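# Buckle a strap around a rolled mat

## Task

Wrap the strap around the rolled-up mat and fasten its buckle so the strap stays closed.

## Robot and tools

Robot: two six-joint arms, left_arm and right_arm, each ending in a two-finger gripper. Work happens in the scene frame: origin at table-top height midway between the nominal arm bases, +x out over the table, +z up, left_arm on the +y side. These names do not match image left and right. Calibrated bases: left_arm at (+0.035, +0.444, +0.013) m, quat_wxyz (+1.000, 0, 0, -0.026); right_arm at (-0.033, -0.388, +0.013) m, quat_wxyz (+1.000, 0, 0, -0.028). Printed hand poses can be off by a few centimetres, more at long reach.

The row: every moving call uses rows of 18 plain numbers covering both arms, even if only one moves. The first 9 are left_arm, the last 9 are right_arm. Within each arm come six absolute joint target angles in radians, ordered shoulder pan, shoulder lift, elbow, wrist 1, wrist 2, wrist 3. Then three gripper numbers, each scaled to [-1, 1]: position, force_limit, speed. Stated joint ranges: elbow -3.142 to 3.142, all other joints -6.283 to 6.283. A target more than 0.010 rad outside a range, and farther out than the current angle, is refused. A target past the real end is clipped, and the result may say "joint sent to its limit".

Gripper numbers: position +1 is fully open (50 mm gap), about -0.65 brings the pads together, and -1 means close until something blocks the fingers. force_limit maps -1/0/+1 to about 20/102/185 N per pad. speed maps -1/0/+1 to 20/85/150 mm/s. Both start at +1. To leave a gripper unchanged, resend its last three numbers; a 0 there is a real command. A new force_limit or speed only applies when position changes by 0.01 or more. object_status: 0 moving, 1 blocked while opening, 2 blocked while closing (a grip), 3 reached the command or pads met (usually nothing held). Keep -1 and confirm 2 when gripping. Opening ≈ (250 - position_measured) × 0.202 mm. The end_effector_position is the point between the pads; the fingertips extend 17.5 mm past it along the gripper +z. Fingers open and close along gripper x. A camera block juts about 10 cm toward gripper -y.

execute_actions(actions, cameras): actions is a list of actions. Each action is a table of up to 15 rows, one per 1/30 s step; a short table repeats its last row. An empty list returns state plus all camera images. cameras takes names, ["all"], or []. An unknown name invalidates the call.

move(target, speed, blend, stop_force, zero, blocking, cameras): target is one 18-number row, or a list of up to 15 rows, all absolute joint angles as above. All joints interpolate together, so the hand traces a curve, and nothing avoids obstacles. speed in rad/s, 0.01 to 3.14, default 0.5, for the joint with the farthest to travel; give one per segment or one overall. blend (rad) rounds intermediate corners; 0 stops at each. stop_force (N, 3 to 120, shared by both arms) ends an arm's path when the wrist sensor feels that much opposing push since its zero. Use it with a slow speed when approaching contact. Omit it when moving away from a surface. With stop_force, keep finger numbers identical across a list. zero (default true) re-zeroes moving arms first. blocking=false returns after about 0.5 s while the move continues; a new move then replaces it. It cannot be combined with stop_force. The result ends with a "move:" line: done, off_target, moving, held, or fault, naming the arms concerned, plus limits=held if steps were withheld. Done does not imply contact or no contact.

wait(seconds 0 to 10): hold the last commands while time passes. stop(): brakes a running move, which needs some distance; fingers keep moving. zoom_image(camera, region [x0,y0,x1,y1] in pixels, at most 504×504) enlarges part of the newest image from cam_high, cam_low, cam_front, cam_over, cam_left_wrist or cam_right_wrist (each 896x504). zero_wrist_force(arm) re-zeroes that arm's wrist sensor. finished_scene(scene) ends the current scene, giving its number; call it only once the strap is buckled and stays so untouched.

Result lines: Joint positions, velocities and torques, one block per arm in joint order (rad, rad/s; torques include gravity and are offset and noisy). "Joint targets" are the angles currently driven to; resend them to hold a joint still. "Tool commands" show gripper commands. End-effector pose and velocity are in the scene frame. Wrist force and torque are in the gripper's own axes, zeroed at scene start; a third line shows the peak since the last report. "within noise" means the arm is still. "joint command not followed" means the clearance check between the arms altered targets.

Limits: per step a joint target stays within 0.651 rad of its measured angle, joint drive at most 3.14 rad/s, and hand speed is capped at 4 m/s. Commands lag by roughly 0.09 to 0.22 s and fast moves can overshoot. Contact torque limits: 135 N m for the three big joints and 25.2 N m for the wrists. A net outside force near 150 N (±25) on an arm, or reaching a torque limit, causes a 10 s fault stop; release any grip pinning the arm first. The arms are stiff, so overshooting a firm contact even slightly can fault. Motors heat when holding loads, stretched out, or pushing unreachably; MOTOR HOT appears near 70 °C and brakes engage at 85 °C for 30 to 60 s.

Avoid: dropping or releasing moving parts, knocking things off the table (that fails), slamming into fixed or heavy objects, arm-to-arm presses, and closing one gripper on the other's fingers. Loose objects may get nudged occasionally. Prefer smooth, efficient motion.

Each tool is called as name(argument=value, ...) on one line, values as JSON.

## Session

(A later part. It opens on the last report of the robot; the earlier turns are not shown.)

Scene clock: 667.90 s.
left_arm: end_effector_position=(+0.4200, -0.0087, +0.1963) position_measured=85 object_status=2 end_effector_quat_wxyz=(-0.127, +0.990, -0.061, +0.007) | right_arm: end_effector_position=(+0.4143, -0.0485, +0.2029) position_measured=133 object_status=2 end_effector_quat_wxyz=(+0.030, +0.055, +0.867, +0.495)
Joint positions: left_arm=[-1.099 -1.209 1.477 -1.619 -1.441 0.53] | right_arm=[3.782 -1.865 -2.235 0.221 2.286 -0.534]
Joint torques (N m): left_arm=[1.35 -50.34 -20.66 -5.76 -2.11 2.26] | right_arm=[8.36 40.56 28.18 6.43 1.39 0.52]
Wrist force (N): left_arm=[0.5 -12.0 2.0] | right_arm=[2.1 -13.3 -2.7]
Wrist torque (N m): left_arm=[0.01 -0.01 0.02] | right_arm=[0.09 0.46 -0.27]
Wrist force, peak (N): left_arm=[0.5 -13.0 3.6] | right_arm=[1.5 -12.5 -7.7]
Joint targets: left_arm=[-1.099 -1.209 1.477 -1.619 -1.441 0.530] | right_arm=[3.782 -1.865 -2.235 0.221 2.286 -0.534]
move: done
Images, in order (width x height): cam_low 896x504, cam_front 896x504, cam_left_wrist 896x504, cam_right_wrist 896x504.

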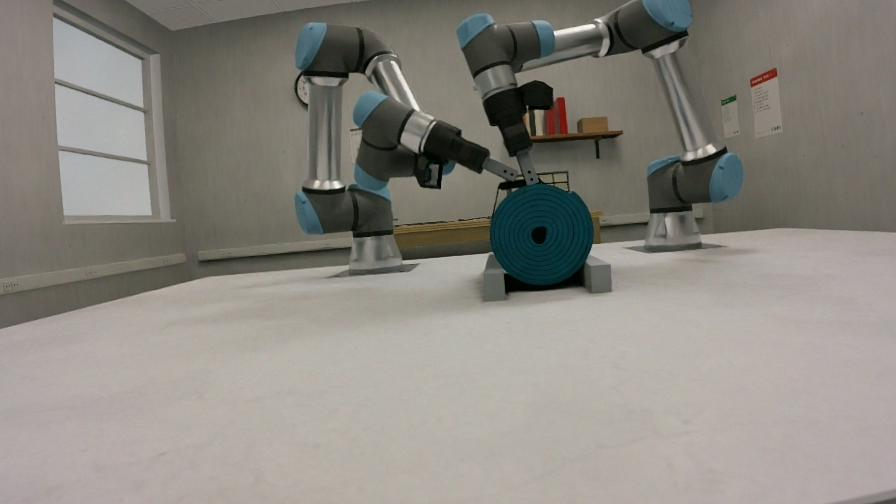

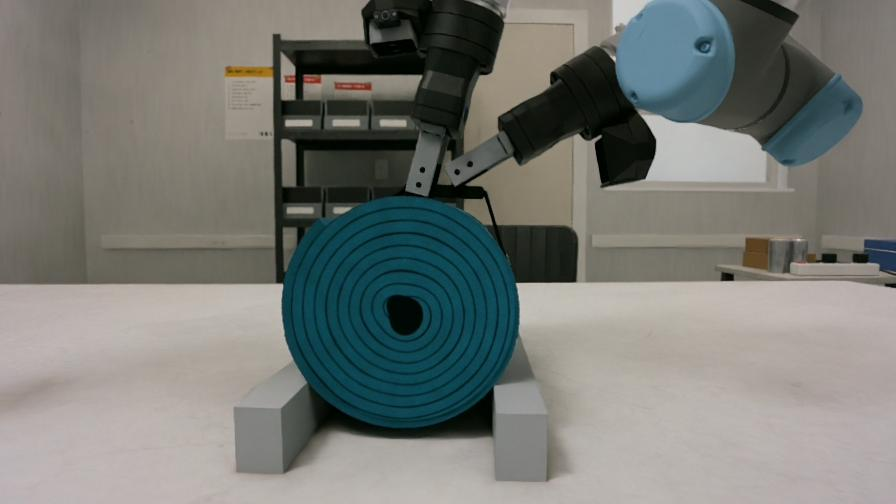

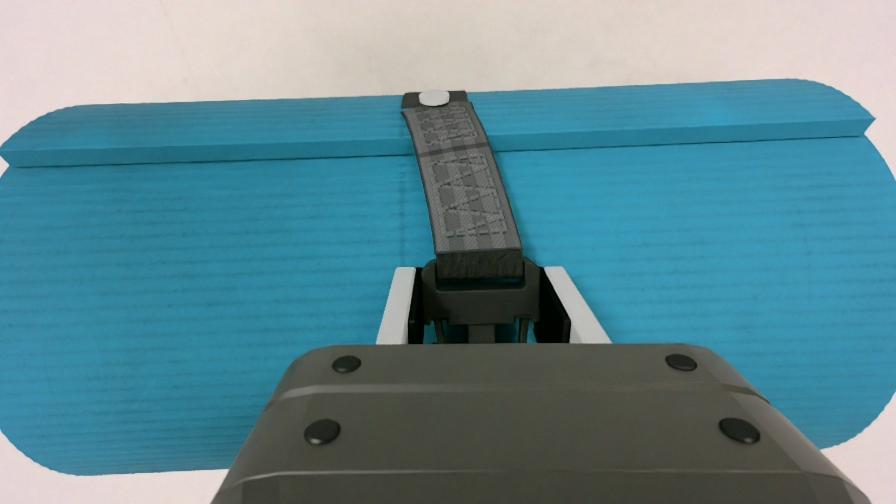

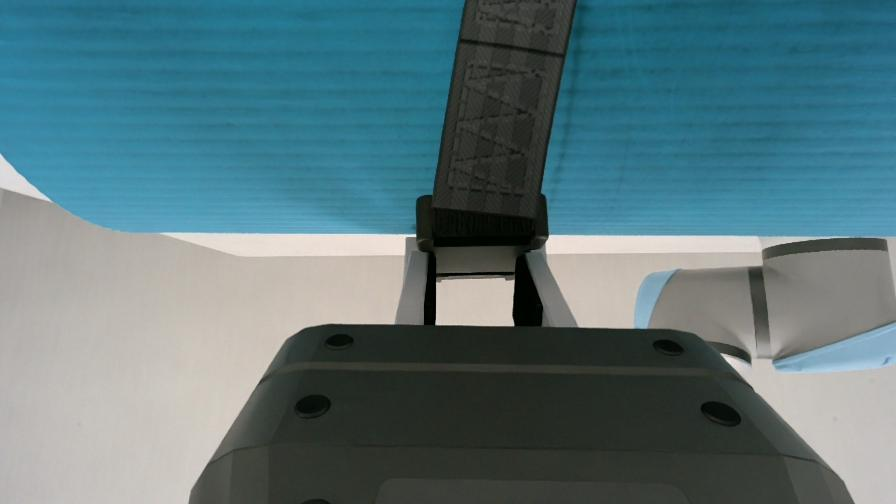

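move(target=[[-1.0988,-1.2089,1.477,-1.619,-1.4409,0.5297,0.7,-0.6,-1,3.7816,-1.8655,-2.2353,0.2212,2.2858,-0.5344,-1,-0.6,-1],[-1.0901,-1.2311,1.4882,-1.6093,-1.4391,0.5384,0.7,-0.6,-1,3.7816,-1.8655,-2.2353,0.2212,2.2858,-0.5344,-1,-0.6,-1],[-0.9715,-1.4094,1.746,-2.0601,-1.693,0.6565,0.7,-0.6,-1,3.7816,-1.8655,-2.2353,0.2212,2.2858,-0.5344,-1,-0.6,-1],[-0.9715,-1.3829,1.7965,-2.1371,-1.693,0.6565,0.7,-0.6,-1,3.7816,-1.8655,-2.2353,0.2212,2.2858,-0.5344,-1,-0.6,-1]], speed=[0.1,0.1,0.3,0.1], cameras=["cam_front","cam_over","cam_right_wrist","cam_left_wrist"])

zoom_image(camera="cam_front", region=[340, 140, 500, 230])

zoom_image(camera="cam_left_wrist", region=[330, 160, 650, 350])

zoom_image(camera="cam_over", region=[260, 70, 500, 230])

Scene clock: 691.20 s.
left_arm: end_effector_position=(+0.4220, +0.0046, +0.1959) position_measured=48 object_status=3 end_effector_quat_wxyz=(+0.097, +0.993, -0.059, -0.007) end_effector_velocity=(+0.000, +0.001, +0.000) end_effector_angular_velocity=(+0.004, +0.002, +0.001) | right_arm: end_effector_position=(+0.4143, -0.0485, +0.2029) position_measured=133 object_status=2 end_effector_quat_wxyz=(+0.030, +0.055, +0.867, +0.495)
Joint positions: left_arm=[-0.972 -1.383 1.797 -2.137 -1.693 0.656] | right_arm=[3.782 -1.865 -2.235 0.221 2.286 -0.534]
Joint velocities: left_arm=[0.001 0 -0.002 0.006 0 0] | right_arm=[within noise]
Joint torques (N m): left_arm=[-7.15 -43.47 -31.34 -0.93 -1.8 -2.47] | right_arm=[-9.63 39.82 12.82 4.09 3.76 0.44]
Wrist force (N): left_arm=[-0.6 -0.1 0.0] | right_arm=[1.1 -5.8 7.0]
Wrist torque (N m): left_arm=[0.02 0.09 -0.08] | right_arm=[0.09 0.51 -0.31]
Wrist force, peak (N): left_arm=[0.6 -12.2 2.1] | right_arm=[2.2 -13.9 -2.5]
Joint targets: left_arm=[-0.972 -1.383 1.796 -2.137 -1.693 0.657] | right_arm=[3.782 -1.865 -2.235 0.221 2.286 -0.534]
move: done
Images, in order (width x height): cam_front 896x504, cam_over 896x504, cam_left_wrist 896x504, cam_right_wrist 896x504.

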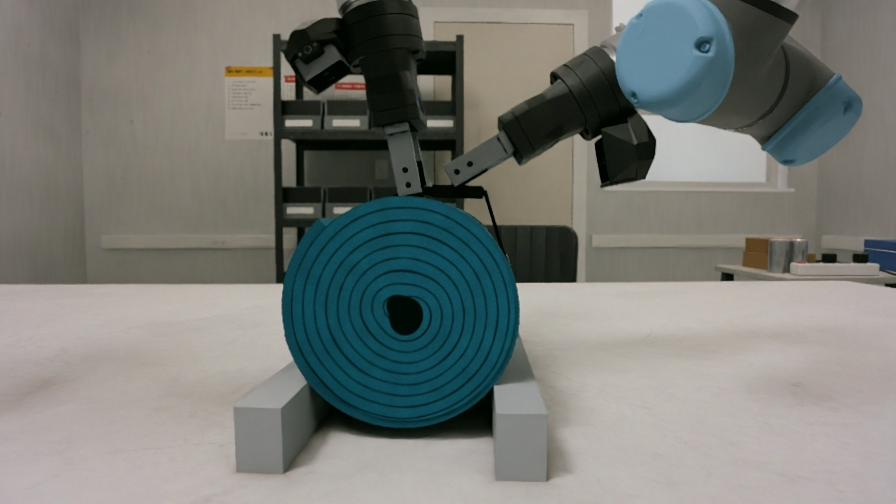

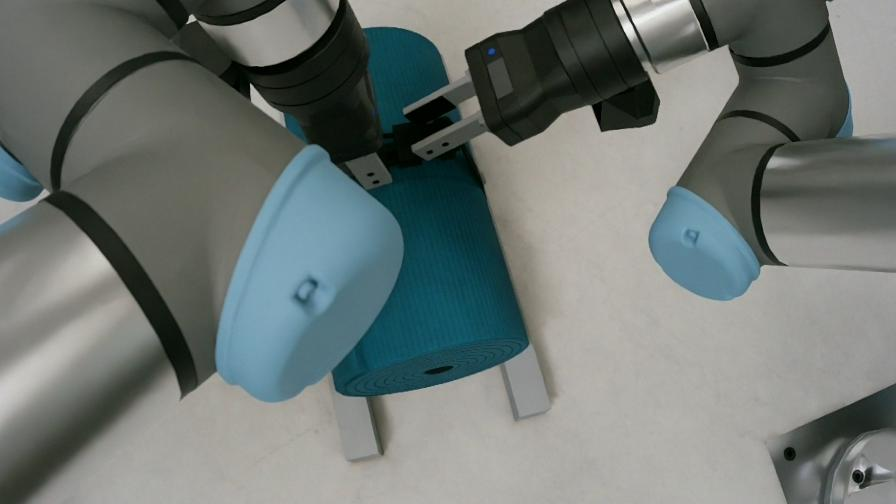

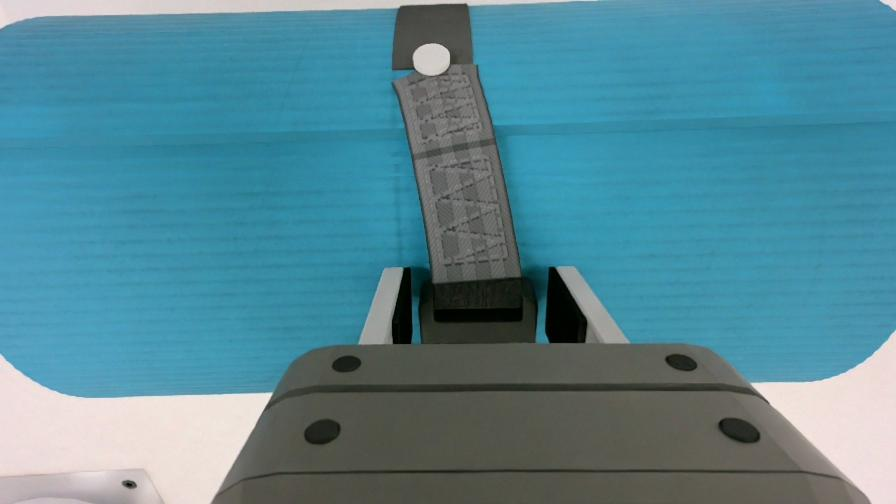

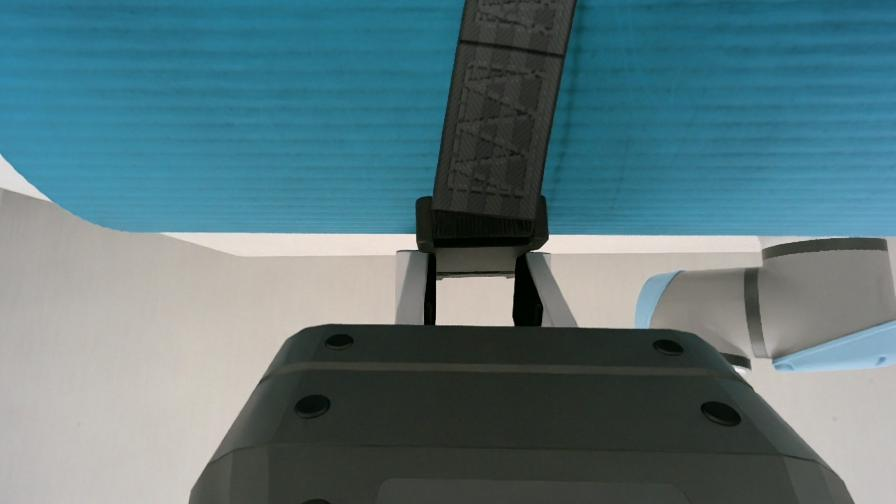

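Scaled by 3.150.

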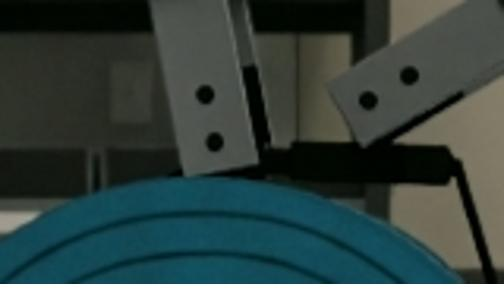

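Scaled by 1.575.

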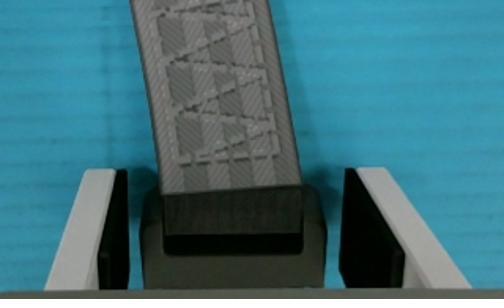

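Scaled by 2.100.

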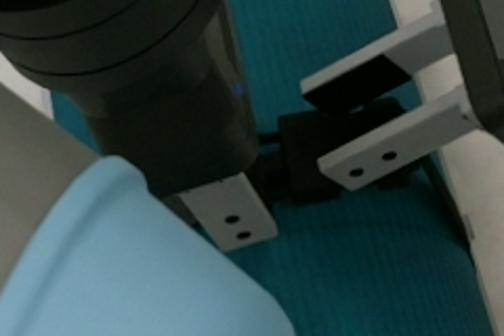

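move(target=[-0.9715,-1.3829,1.7965,-2.1371,-1.693,0.6565,-1,-0.4,-1,3.7816,-1.8655,-2.2353,0.2212,2.2858,-0.5344,-1,-0.6,-1])

move(target=[-0.9861,-1.3634,1.7765,-2.1383,-1.6907,0.6415,-1,-0.4,-1,3.7816,-1.8655,-2.2353,0.2212,2.2858,-0.5344,-1,-0.6,-1], speed=0.02, stop_force=60, cameras=["cam_front","cam_over","cam_right_wrist","cam_left_wrist"])

zoom_image(camera="cam_front", region=[340, 140, 500, 230])

zoom_image(camera="cam_right_wrist", region=[380, 180, 580, 330])

zoom_image(camera="cam_over", region=[260, 70, 500, 230])

Scene clock: 701.43 s.
left_arm: end_effector_position=(+0.4220, +0.0046, +0.1961) position_measured=86 object_status=0 end_effector_quat_wxyz=(+0.097, +0.993, -0.059, -0.007) | right_arm: end_effector_position=(+0.4143, -0.0485, +0.2029) position_measured=133 object_status=2 end_effector_quat_wxyz=(+0.030, +0.055, +0.867, +0.495)
Joint positions: left_arm=[-0.972 -1.383 1.796 -2.137 -1.693 0.656] | right_arm=[3.782 -1.865 -2.235 0.221 2.286 -0.534]
Joint torques (N m): left_arm=[-6.05 -43.27 -30.67 -3.78 -1.2 -2.41] | right_arm=[-4.55 40.12 13.32 4.19 3.71 0.52]
Wrist force (N): left_arm=[-2.6 -3.5 0.0] | right_arm=[-0.9 -7.1 4.2]
Wrist torque (N m): left_arm=[0.00 0.08 -0.14] | right_arm=[0.11 0.40 -0.25]
Wrist force, peak (N): left_arm=[-4.2 -3.3 0.0] | right_arm=[1.1 -6.1 7.2]
Joint targets: left_arm=[-0.972 -1.383 1.796 -2.137 -1.693 0.657] | right_arm=[3.782 -1.865 -2.235 0.221 2.286 -0.534]
move: done

Scene clock: 703.60 s.
left_arm: end_effector_position=(+0.4204, -0.0082, +0.1948) position_measured=86 object_status=2 end_effector_quat_wxyz=(+0.097, +0.994, -0.059, -0.007) | right_arm: end_effector_position=(+0.4143, -0.0485, +0.2029) position_measured=251 object_status=0 end_effector_quat_wxyz=(+0.030, +0.055, +0.867, +0.495)
Joint positions: left_arm=[-0.986 -1.363 1.777 -2.138 -1.691 0.641] | right_arm=[3.782 -1.865 -2.235 0.221 2.286 -0.534]
Joint torques (N m): left_arm=[7.76 -50.21 -25.04 -4.62 -2.74 2.38] | right_arm=[4.47 16.86 18.34 0.95 -2.13 0.45]
Wrist force (N): left_arm=[-3.2 -9.7 8.8] | right_arm=[-2.3 8.9 -4.2]
Wrist torque (N m): left_arm=[0.38 -0.09 0.03] | right_arm=[0.39 0.37 -0.37]
Wrist force, peak (N): left_arm=[-31.8 -26.4 -2.5] | right_arm=[-28.6 -5.0 -14.9]
Joint targets: left_arm=[-0.986 -1.363 1.776 -2.138 -1.691 0.641] | right_arm=[3.782 -1.865 -2.235 0.221 2.286 -0.534]
move: done
Images, in order (width x height): cam_front 896x504, cam_over 896x504, cam_left_wrist 896x504, cam_right_wrist 896x504.

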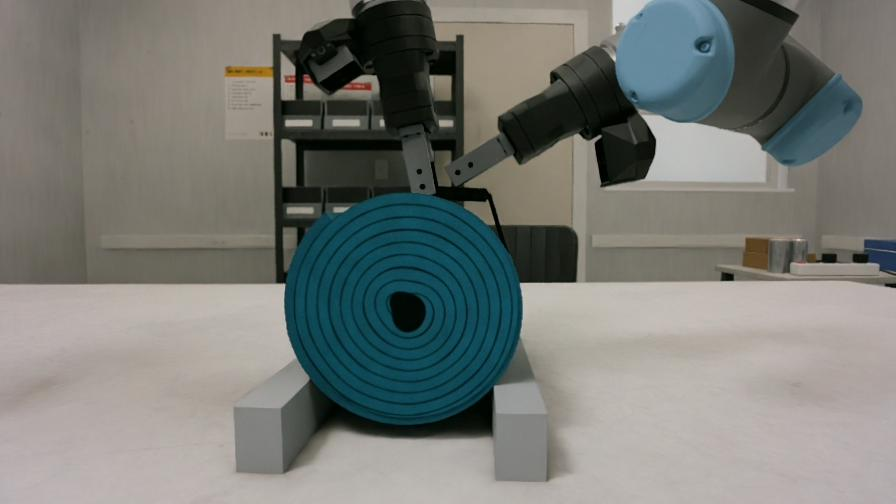

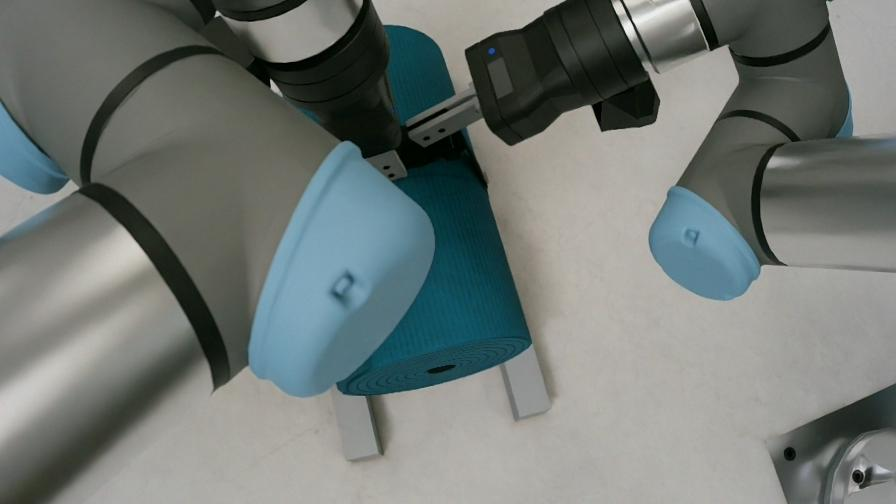

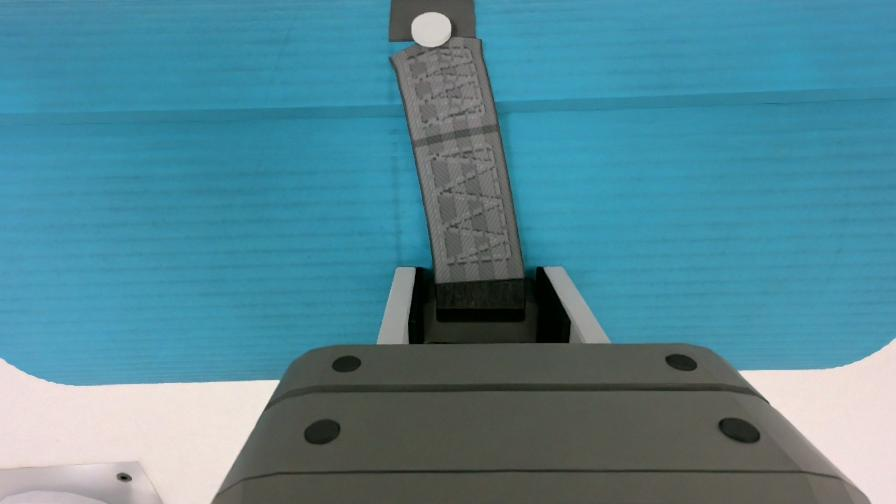

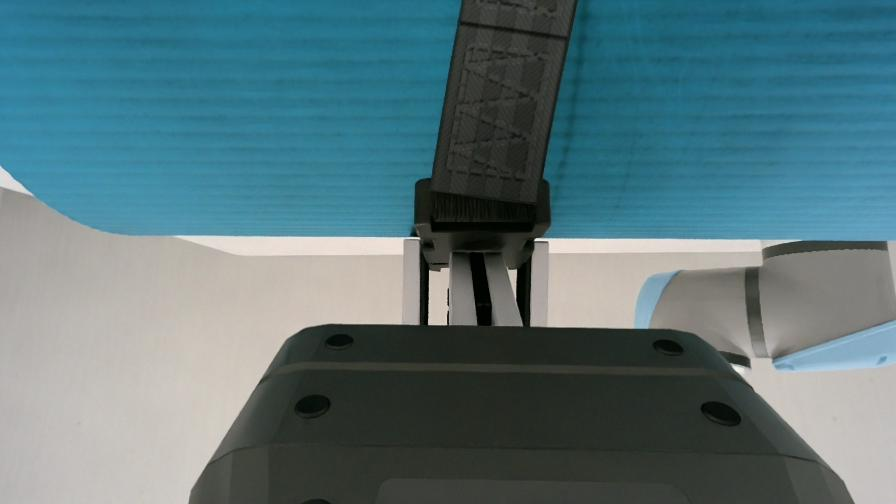

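Scaled by 3.150.

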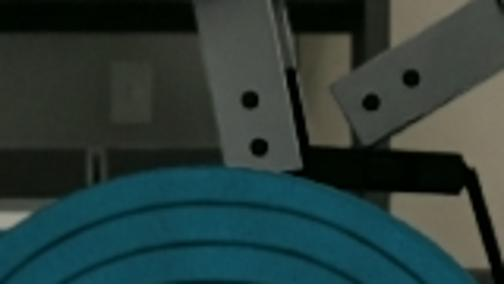

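Scaled by 2.520.

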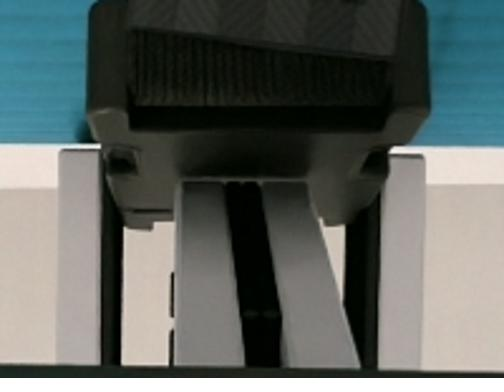

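Scaled by 2.100.

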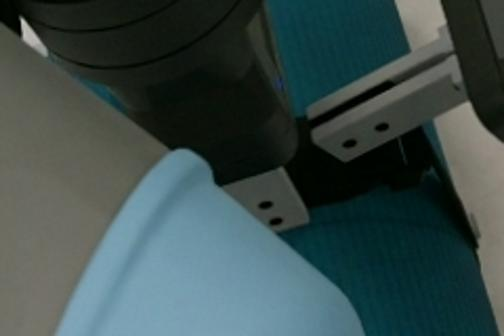

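move(target=[-0.9861,-1.3634,1.7765,-2.1383,-1.6907,0.6415,-1,-0.4,-1,3.6806,-1.7392,-2.2685,0.0639,2.3587,-0.6309,-1,-0.6,-1], speed=0.15, cameras=["cam_front","cam_over","cam_right_wrist","cam_low"])

zoom_image(camera="cam_front", region=[340, 140, 500, 230])

zoom_image(camera="cam_right_wrist", region=[350, 130, 610, 330])

zoom_image(camera="cam_over", region=[360, 90, 520, 210])

Scene clock: 716.30 s.
left_arm: end_effector_position=(+0.4204, -0.0082, +0.1948) position_measured=86 object_status=2 end_effector_quat_wxyz=(+0.097, +0.994, -0.059, -0.007) | right_arm: end_effector_position=(+0.4074, -0.1001, +0.2333) position_measured=251 object_status=3 end_effector_quat_wxyz=(+0.030, +0.054, +0.866, +0.496) end_effector_velocity=(+0.001, +0.001, -0.001) end_effector_angular_velocity=(-0.002, -0.002, -0.003)
Joint positions: left_arm=[-0.986 -1.363 1.777 -2.138 -1.691 0.642] | right_arm=[3.681 -1.739 -2.269 0.064 2.359 -0.631]
Joint velocities: left_arm=[within noise] | right_arm=[0.003 -0.002 0 0.005 -0.006 0.003]
Joint torques (N m): left_arm=[6.68 -36.49 -26.01 -4.64 -1 2.25] | right_arm=[6.24 15.81 23.86 4.77 -1.61 1.75]
Wrist force (N): left_arm=[-2.9 -7.9 3.9] | right_arm=[-1.0 0.0 -0.5]
Wrist torque (N m): left_arm=[0.21 -0.01 0.01] | right_arm=[0.07 0.36 -0.34]
Wrist force, peak (N): left_arm=[-3.3 -9.9 9.6] | right_arm=[-2.4 9.6 -4.5]
Joint targets: left_arm=[-0.986 -1.363 1.776 -2.138 -1.691 0.641] | right_arm=[3.681 -1.739 -2.268 0.064 2.359 -0.631]
move: done
Images, in order (width x height): cam_low 896x504, cam_front 896x504, cam_over 896x504, cam_right_wrist 896x504.

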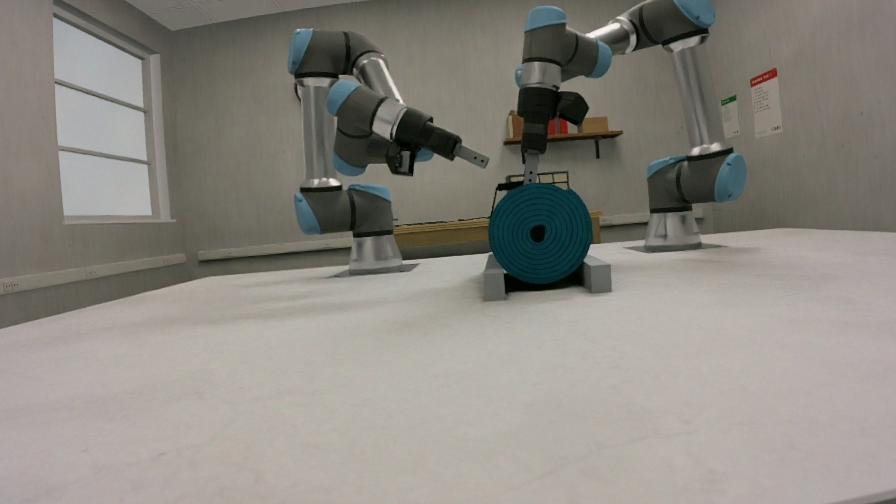

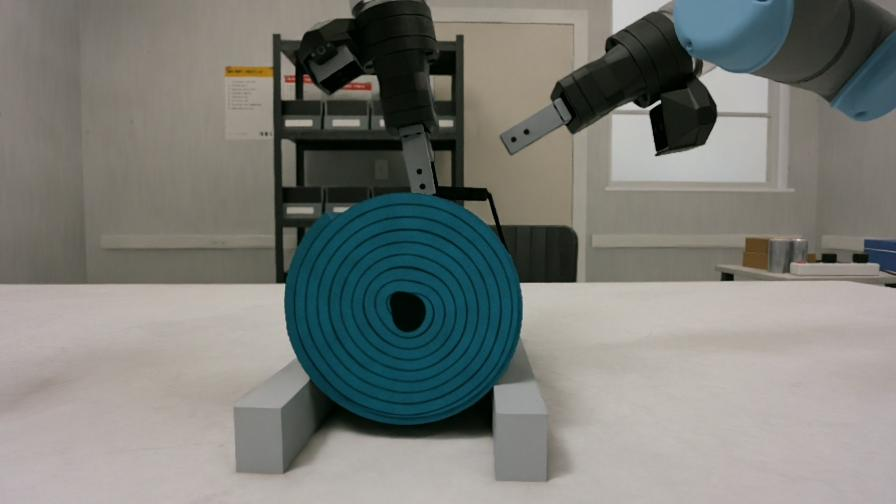

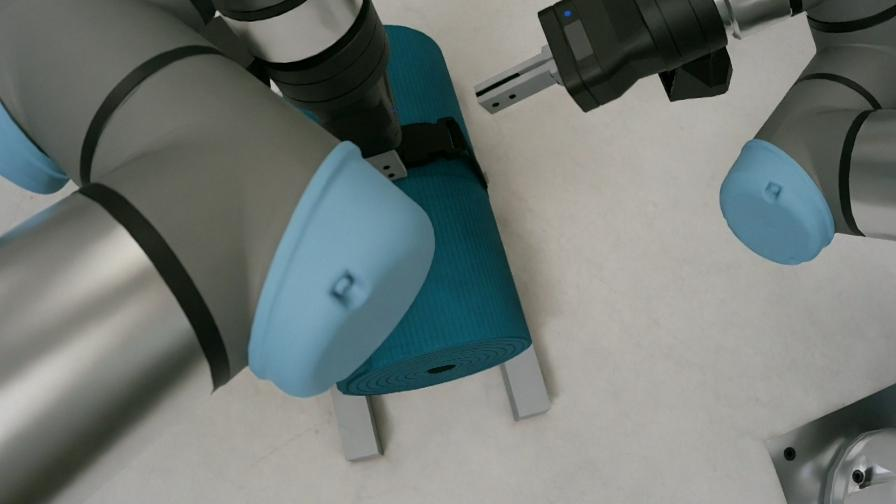

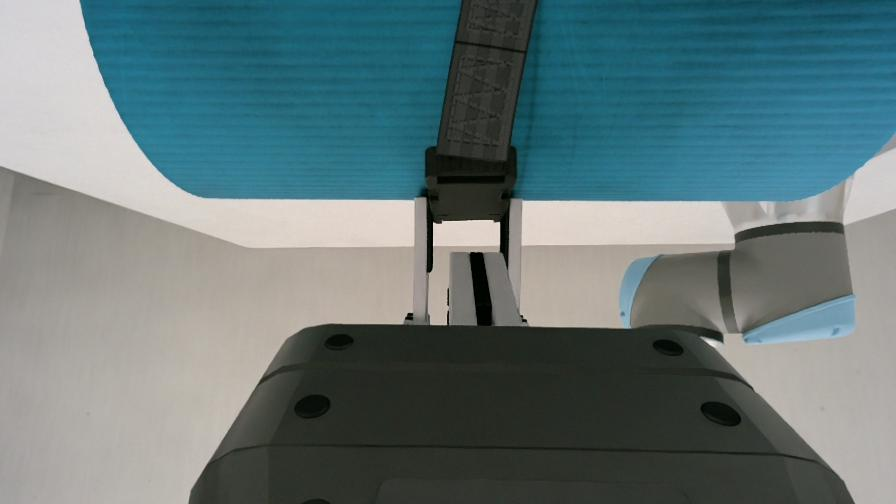

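Scaled by 3.150.

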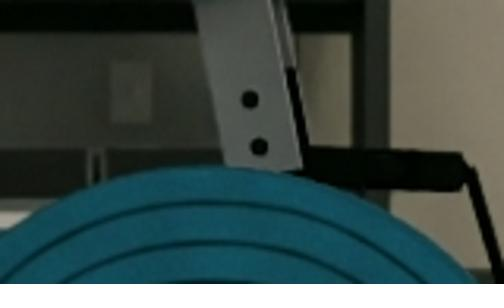

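Scaled by 1.938.

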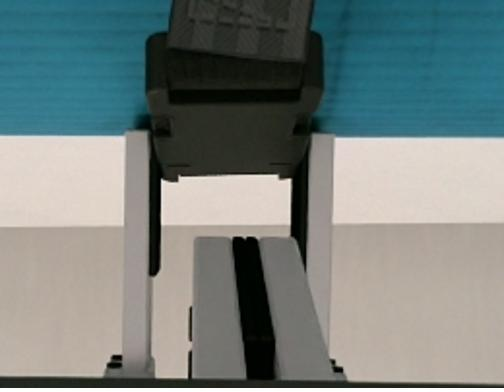

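Scaled by 3.150.

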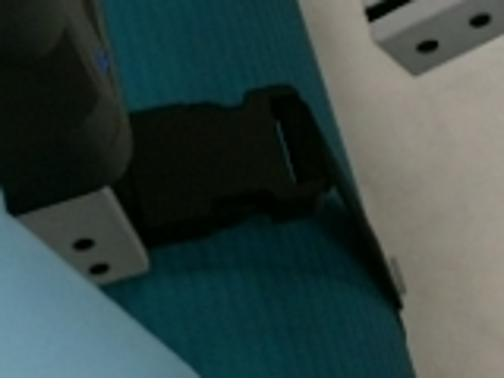

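move(target=[[-0.9861,-1.3634,1.7765,-2.1383,-1.6907,0.6415,0.7,-0.6,-1,3.6806,-1.7392,-2.2685,0.0639,2.3587,-0.6309,-1,-0.6,-1],[-0.9715,-1.4094,1.746,-2.0601,-1.693,0.6565,0.7,-0.6,-1,3.6806,-1.7392,-2.2685,0.0639,2.3587,-0.6309,-1,-0.6,-1],[-0.938,-1.5435,1.3935,-1.421,-1.571,0.581,0.7,-0.6,-1,3.6806,-1.7392,-2.2685,0.0639,2.3587,-0.6309,-1,-0.6,-1]], cameras=["cam_over","cam_front","cam_left_wrist","cam_low"])

Scene clock: 737.83 s.
left_arm: end_effector_position=(+0.4206, +0.0995, +0.3996) position_measured=48 object_status=3 end_effector_quat_wxyz=(+0.000, +1.000, +0.000, +0.000) | right_arm: end_effector_position=(+0.4075, -0.1000, +0.2333) position_measured=251 object_status=3 end_effector_quat_wxyz=(+0.030, +0.054, +0.866, +0.496)
Joint positions: left_arm=[-0.938 -1.544 1.394 -1.421 -1.571 0.581] | right_arm=[3.681 -1.739 -2.268 0.064 2.359 -0.631]
Joint torques (N m): left_arm=[-6.69 -20.43 -27.73 -1.53 -1.4 2.48] | right_arm=[5.76 14.59 25.87 2.1 -1.32 1.45]
Wrist force (N): left_arm=[-1.1 0.6 -0.3] | right_arm=[-1.0 -0.1 -0.5]
Wrist torque (N m): left_arm=[0.12 0.17 0.04] | right_arm=[0.05 0.36 -0.35]
Wrist force, peak (N): left_arm=[-2.7 -8.2 4.2] | right_arm=[-1.2 0.1 -0.6]
Joint targets: left_arm=[-0.938 -1.544 1.393 -1.421 -1.571 0.581] | right_arm=[3.681 -1.739 -2.268 0.064 2.359 -0.631]
move: done
Images, in order (width x height): cam_low 896x504, cam_front 896x504, cam_over 896x504, cam_left_wrist 896x504.

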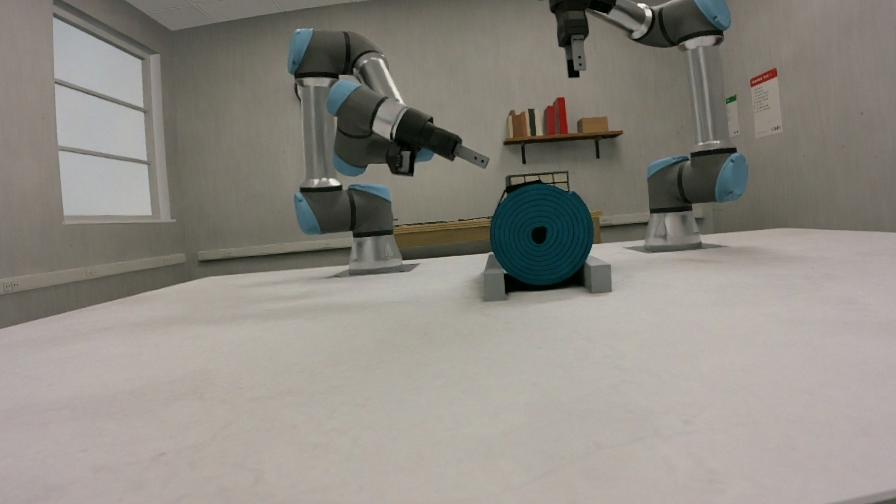

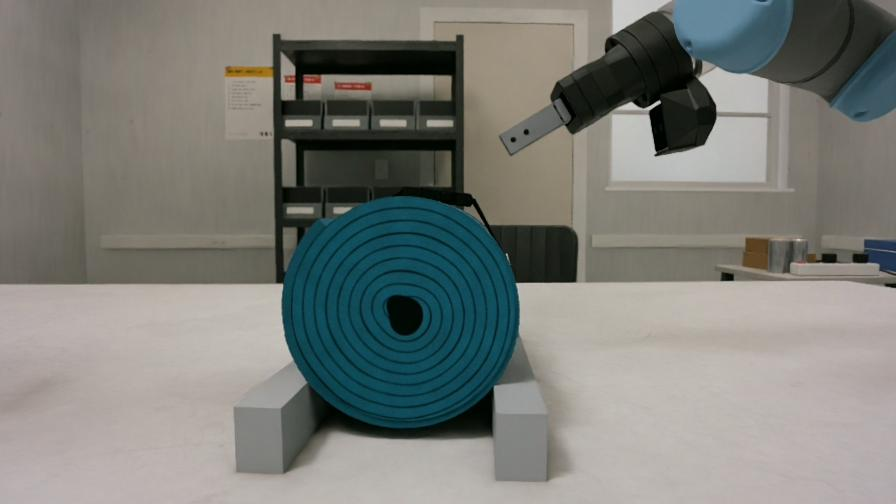

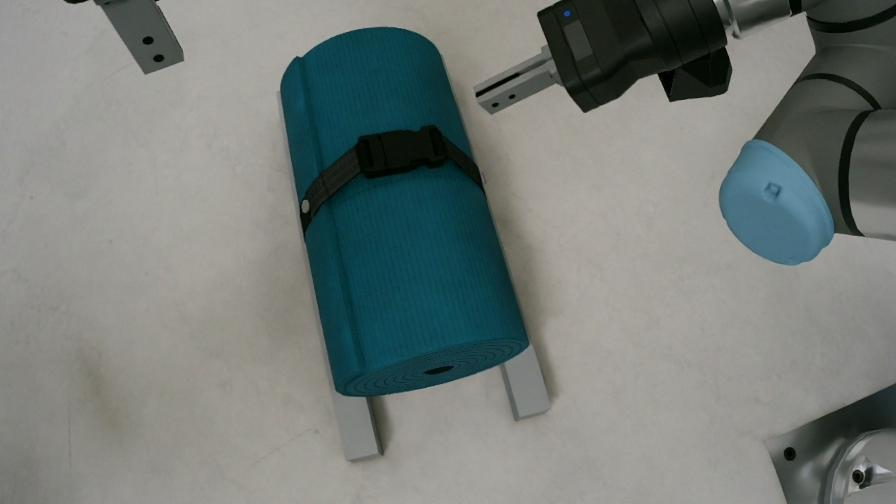

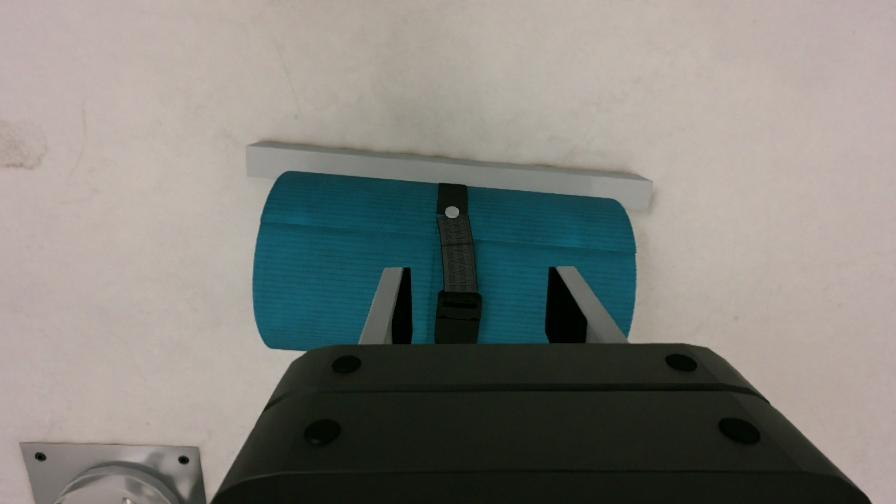

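zoom_image(camera="cam_over", region=[290, 100, 510, 224])

zoom_image(camera="cam_front", region=[360, 160, 540, 260])

Scaled by 2.291.

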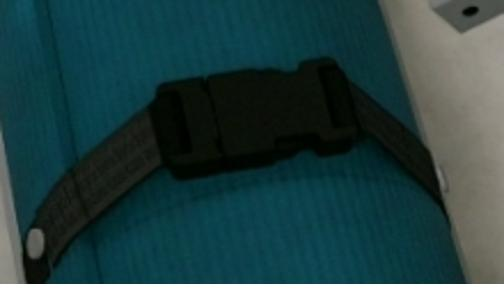

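Scaled by 2.800.

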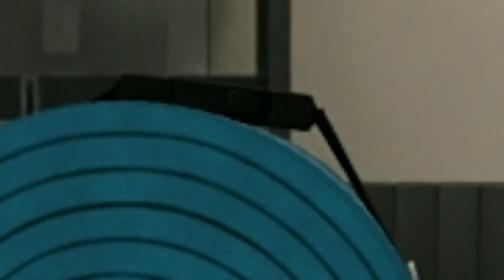

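finished_scene(scene=1)

The scene is finished: the task was done.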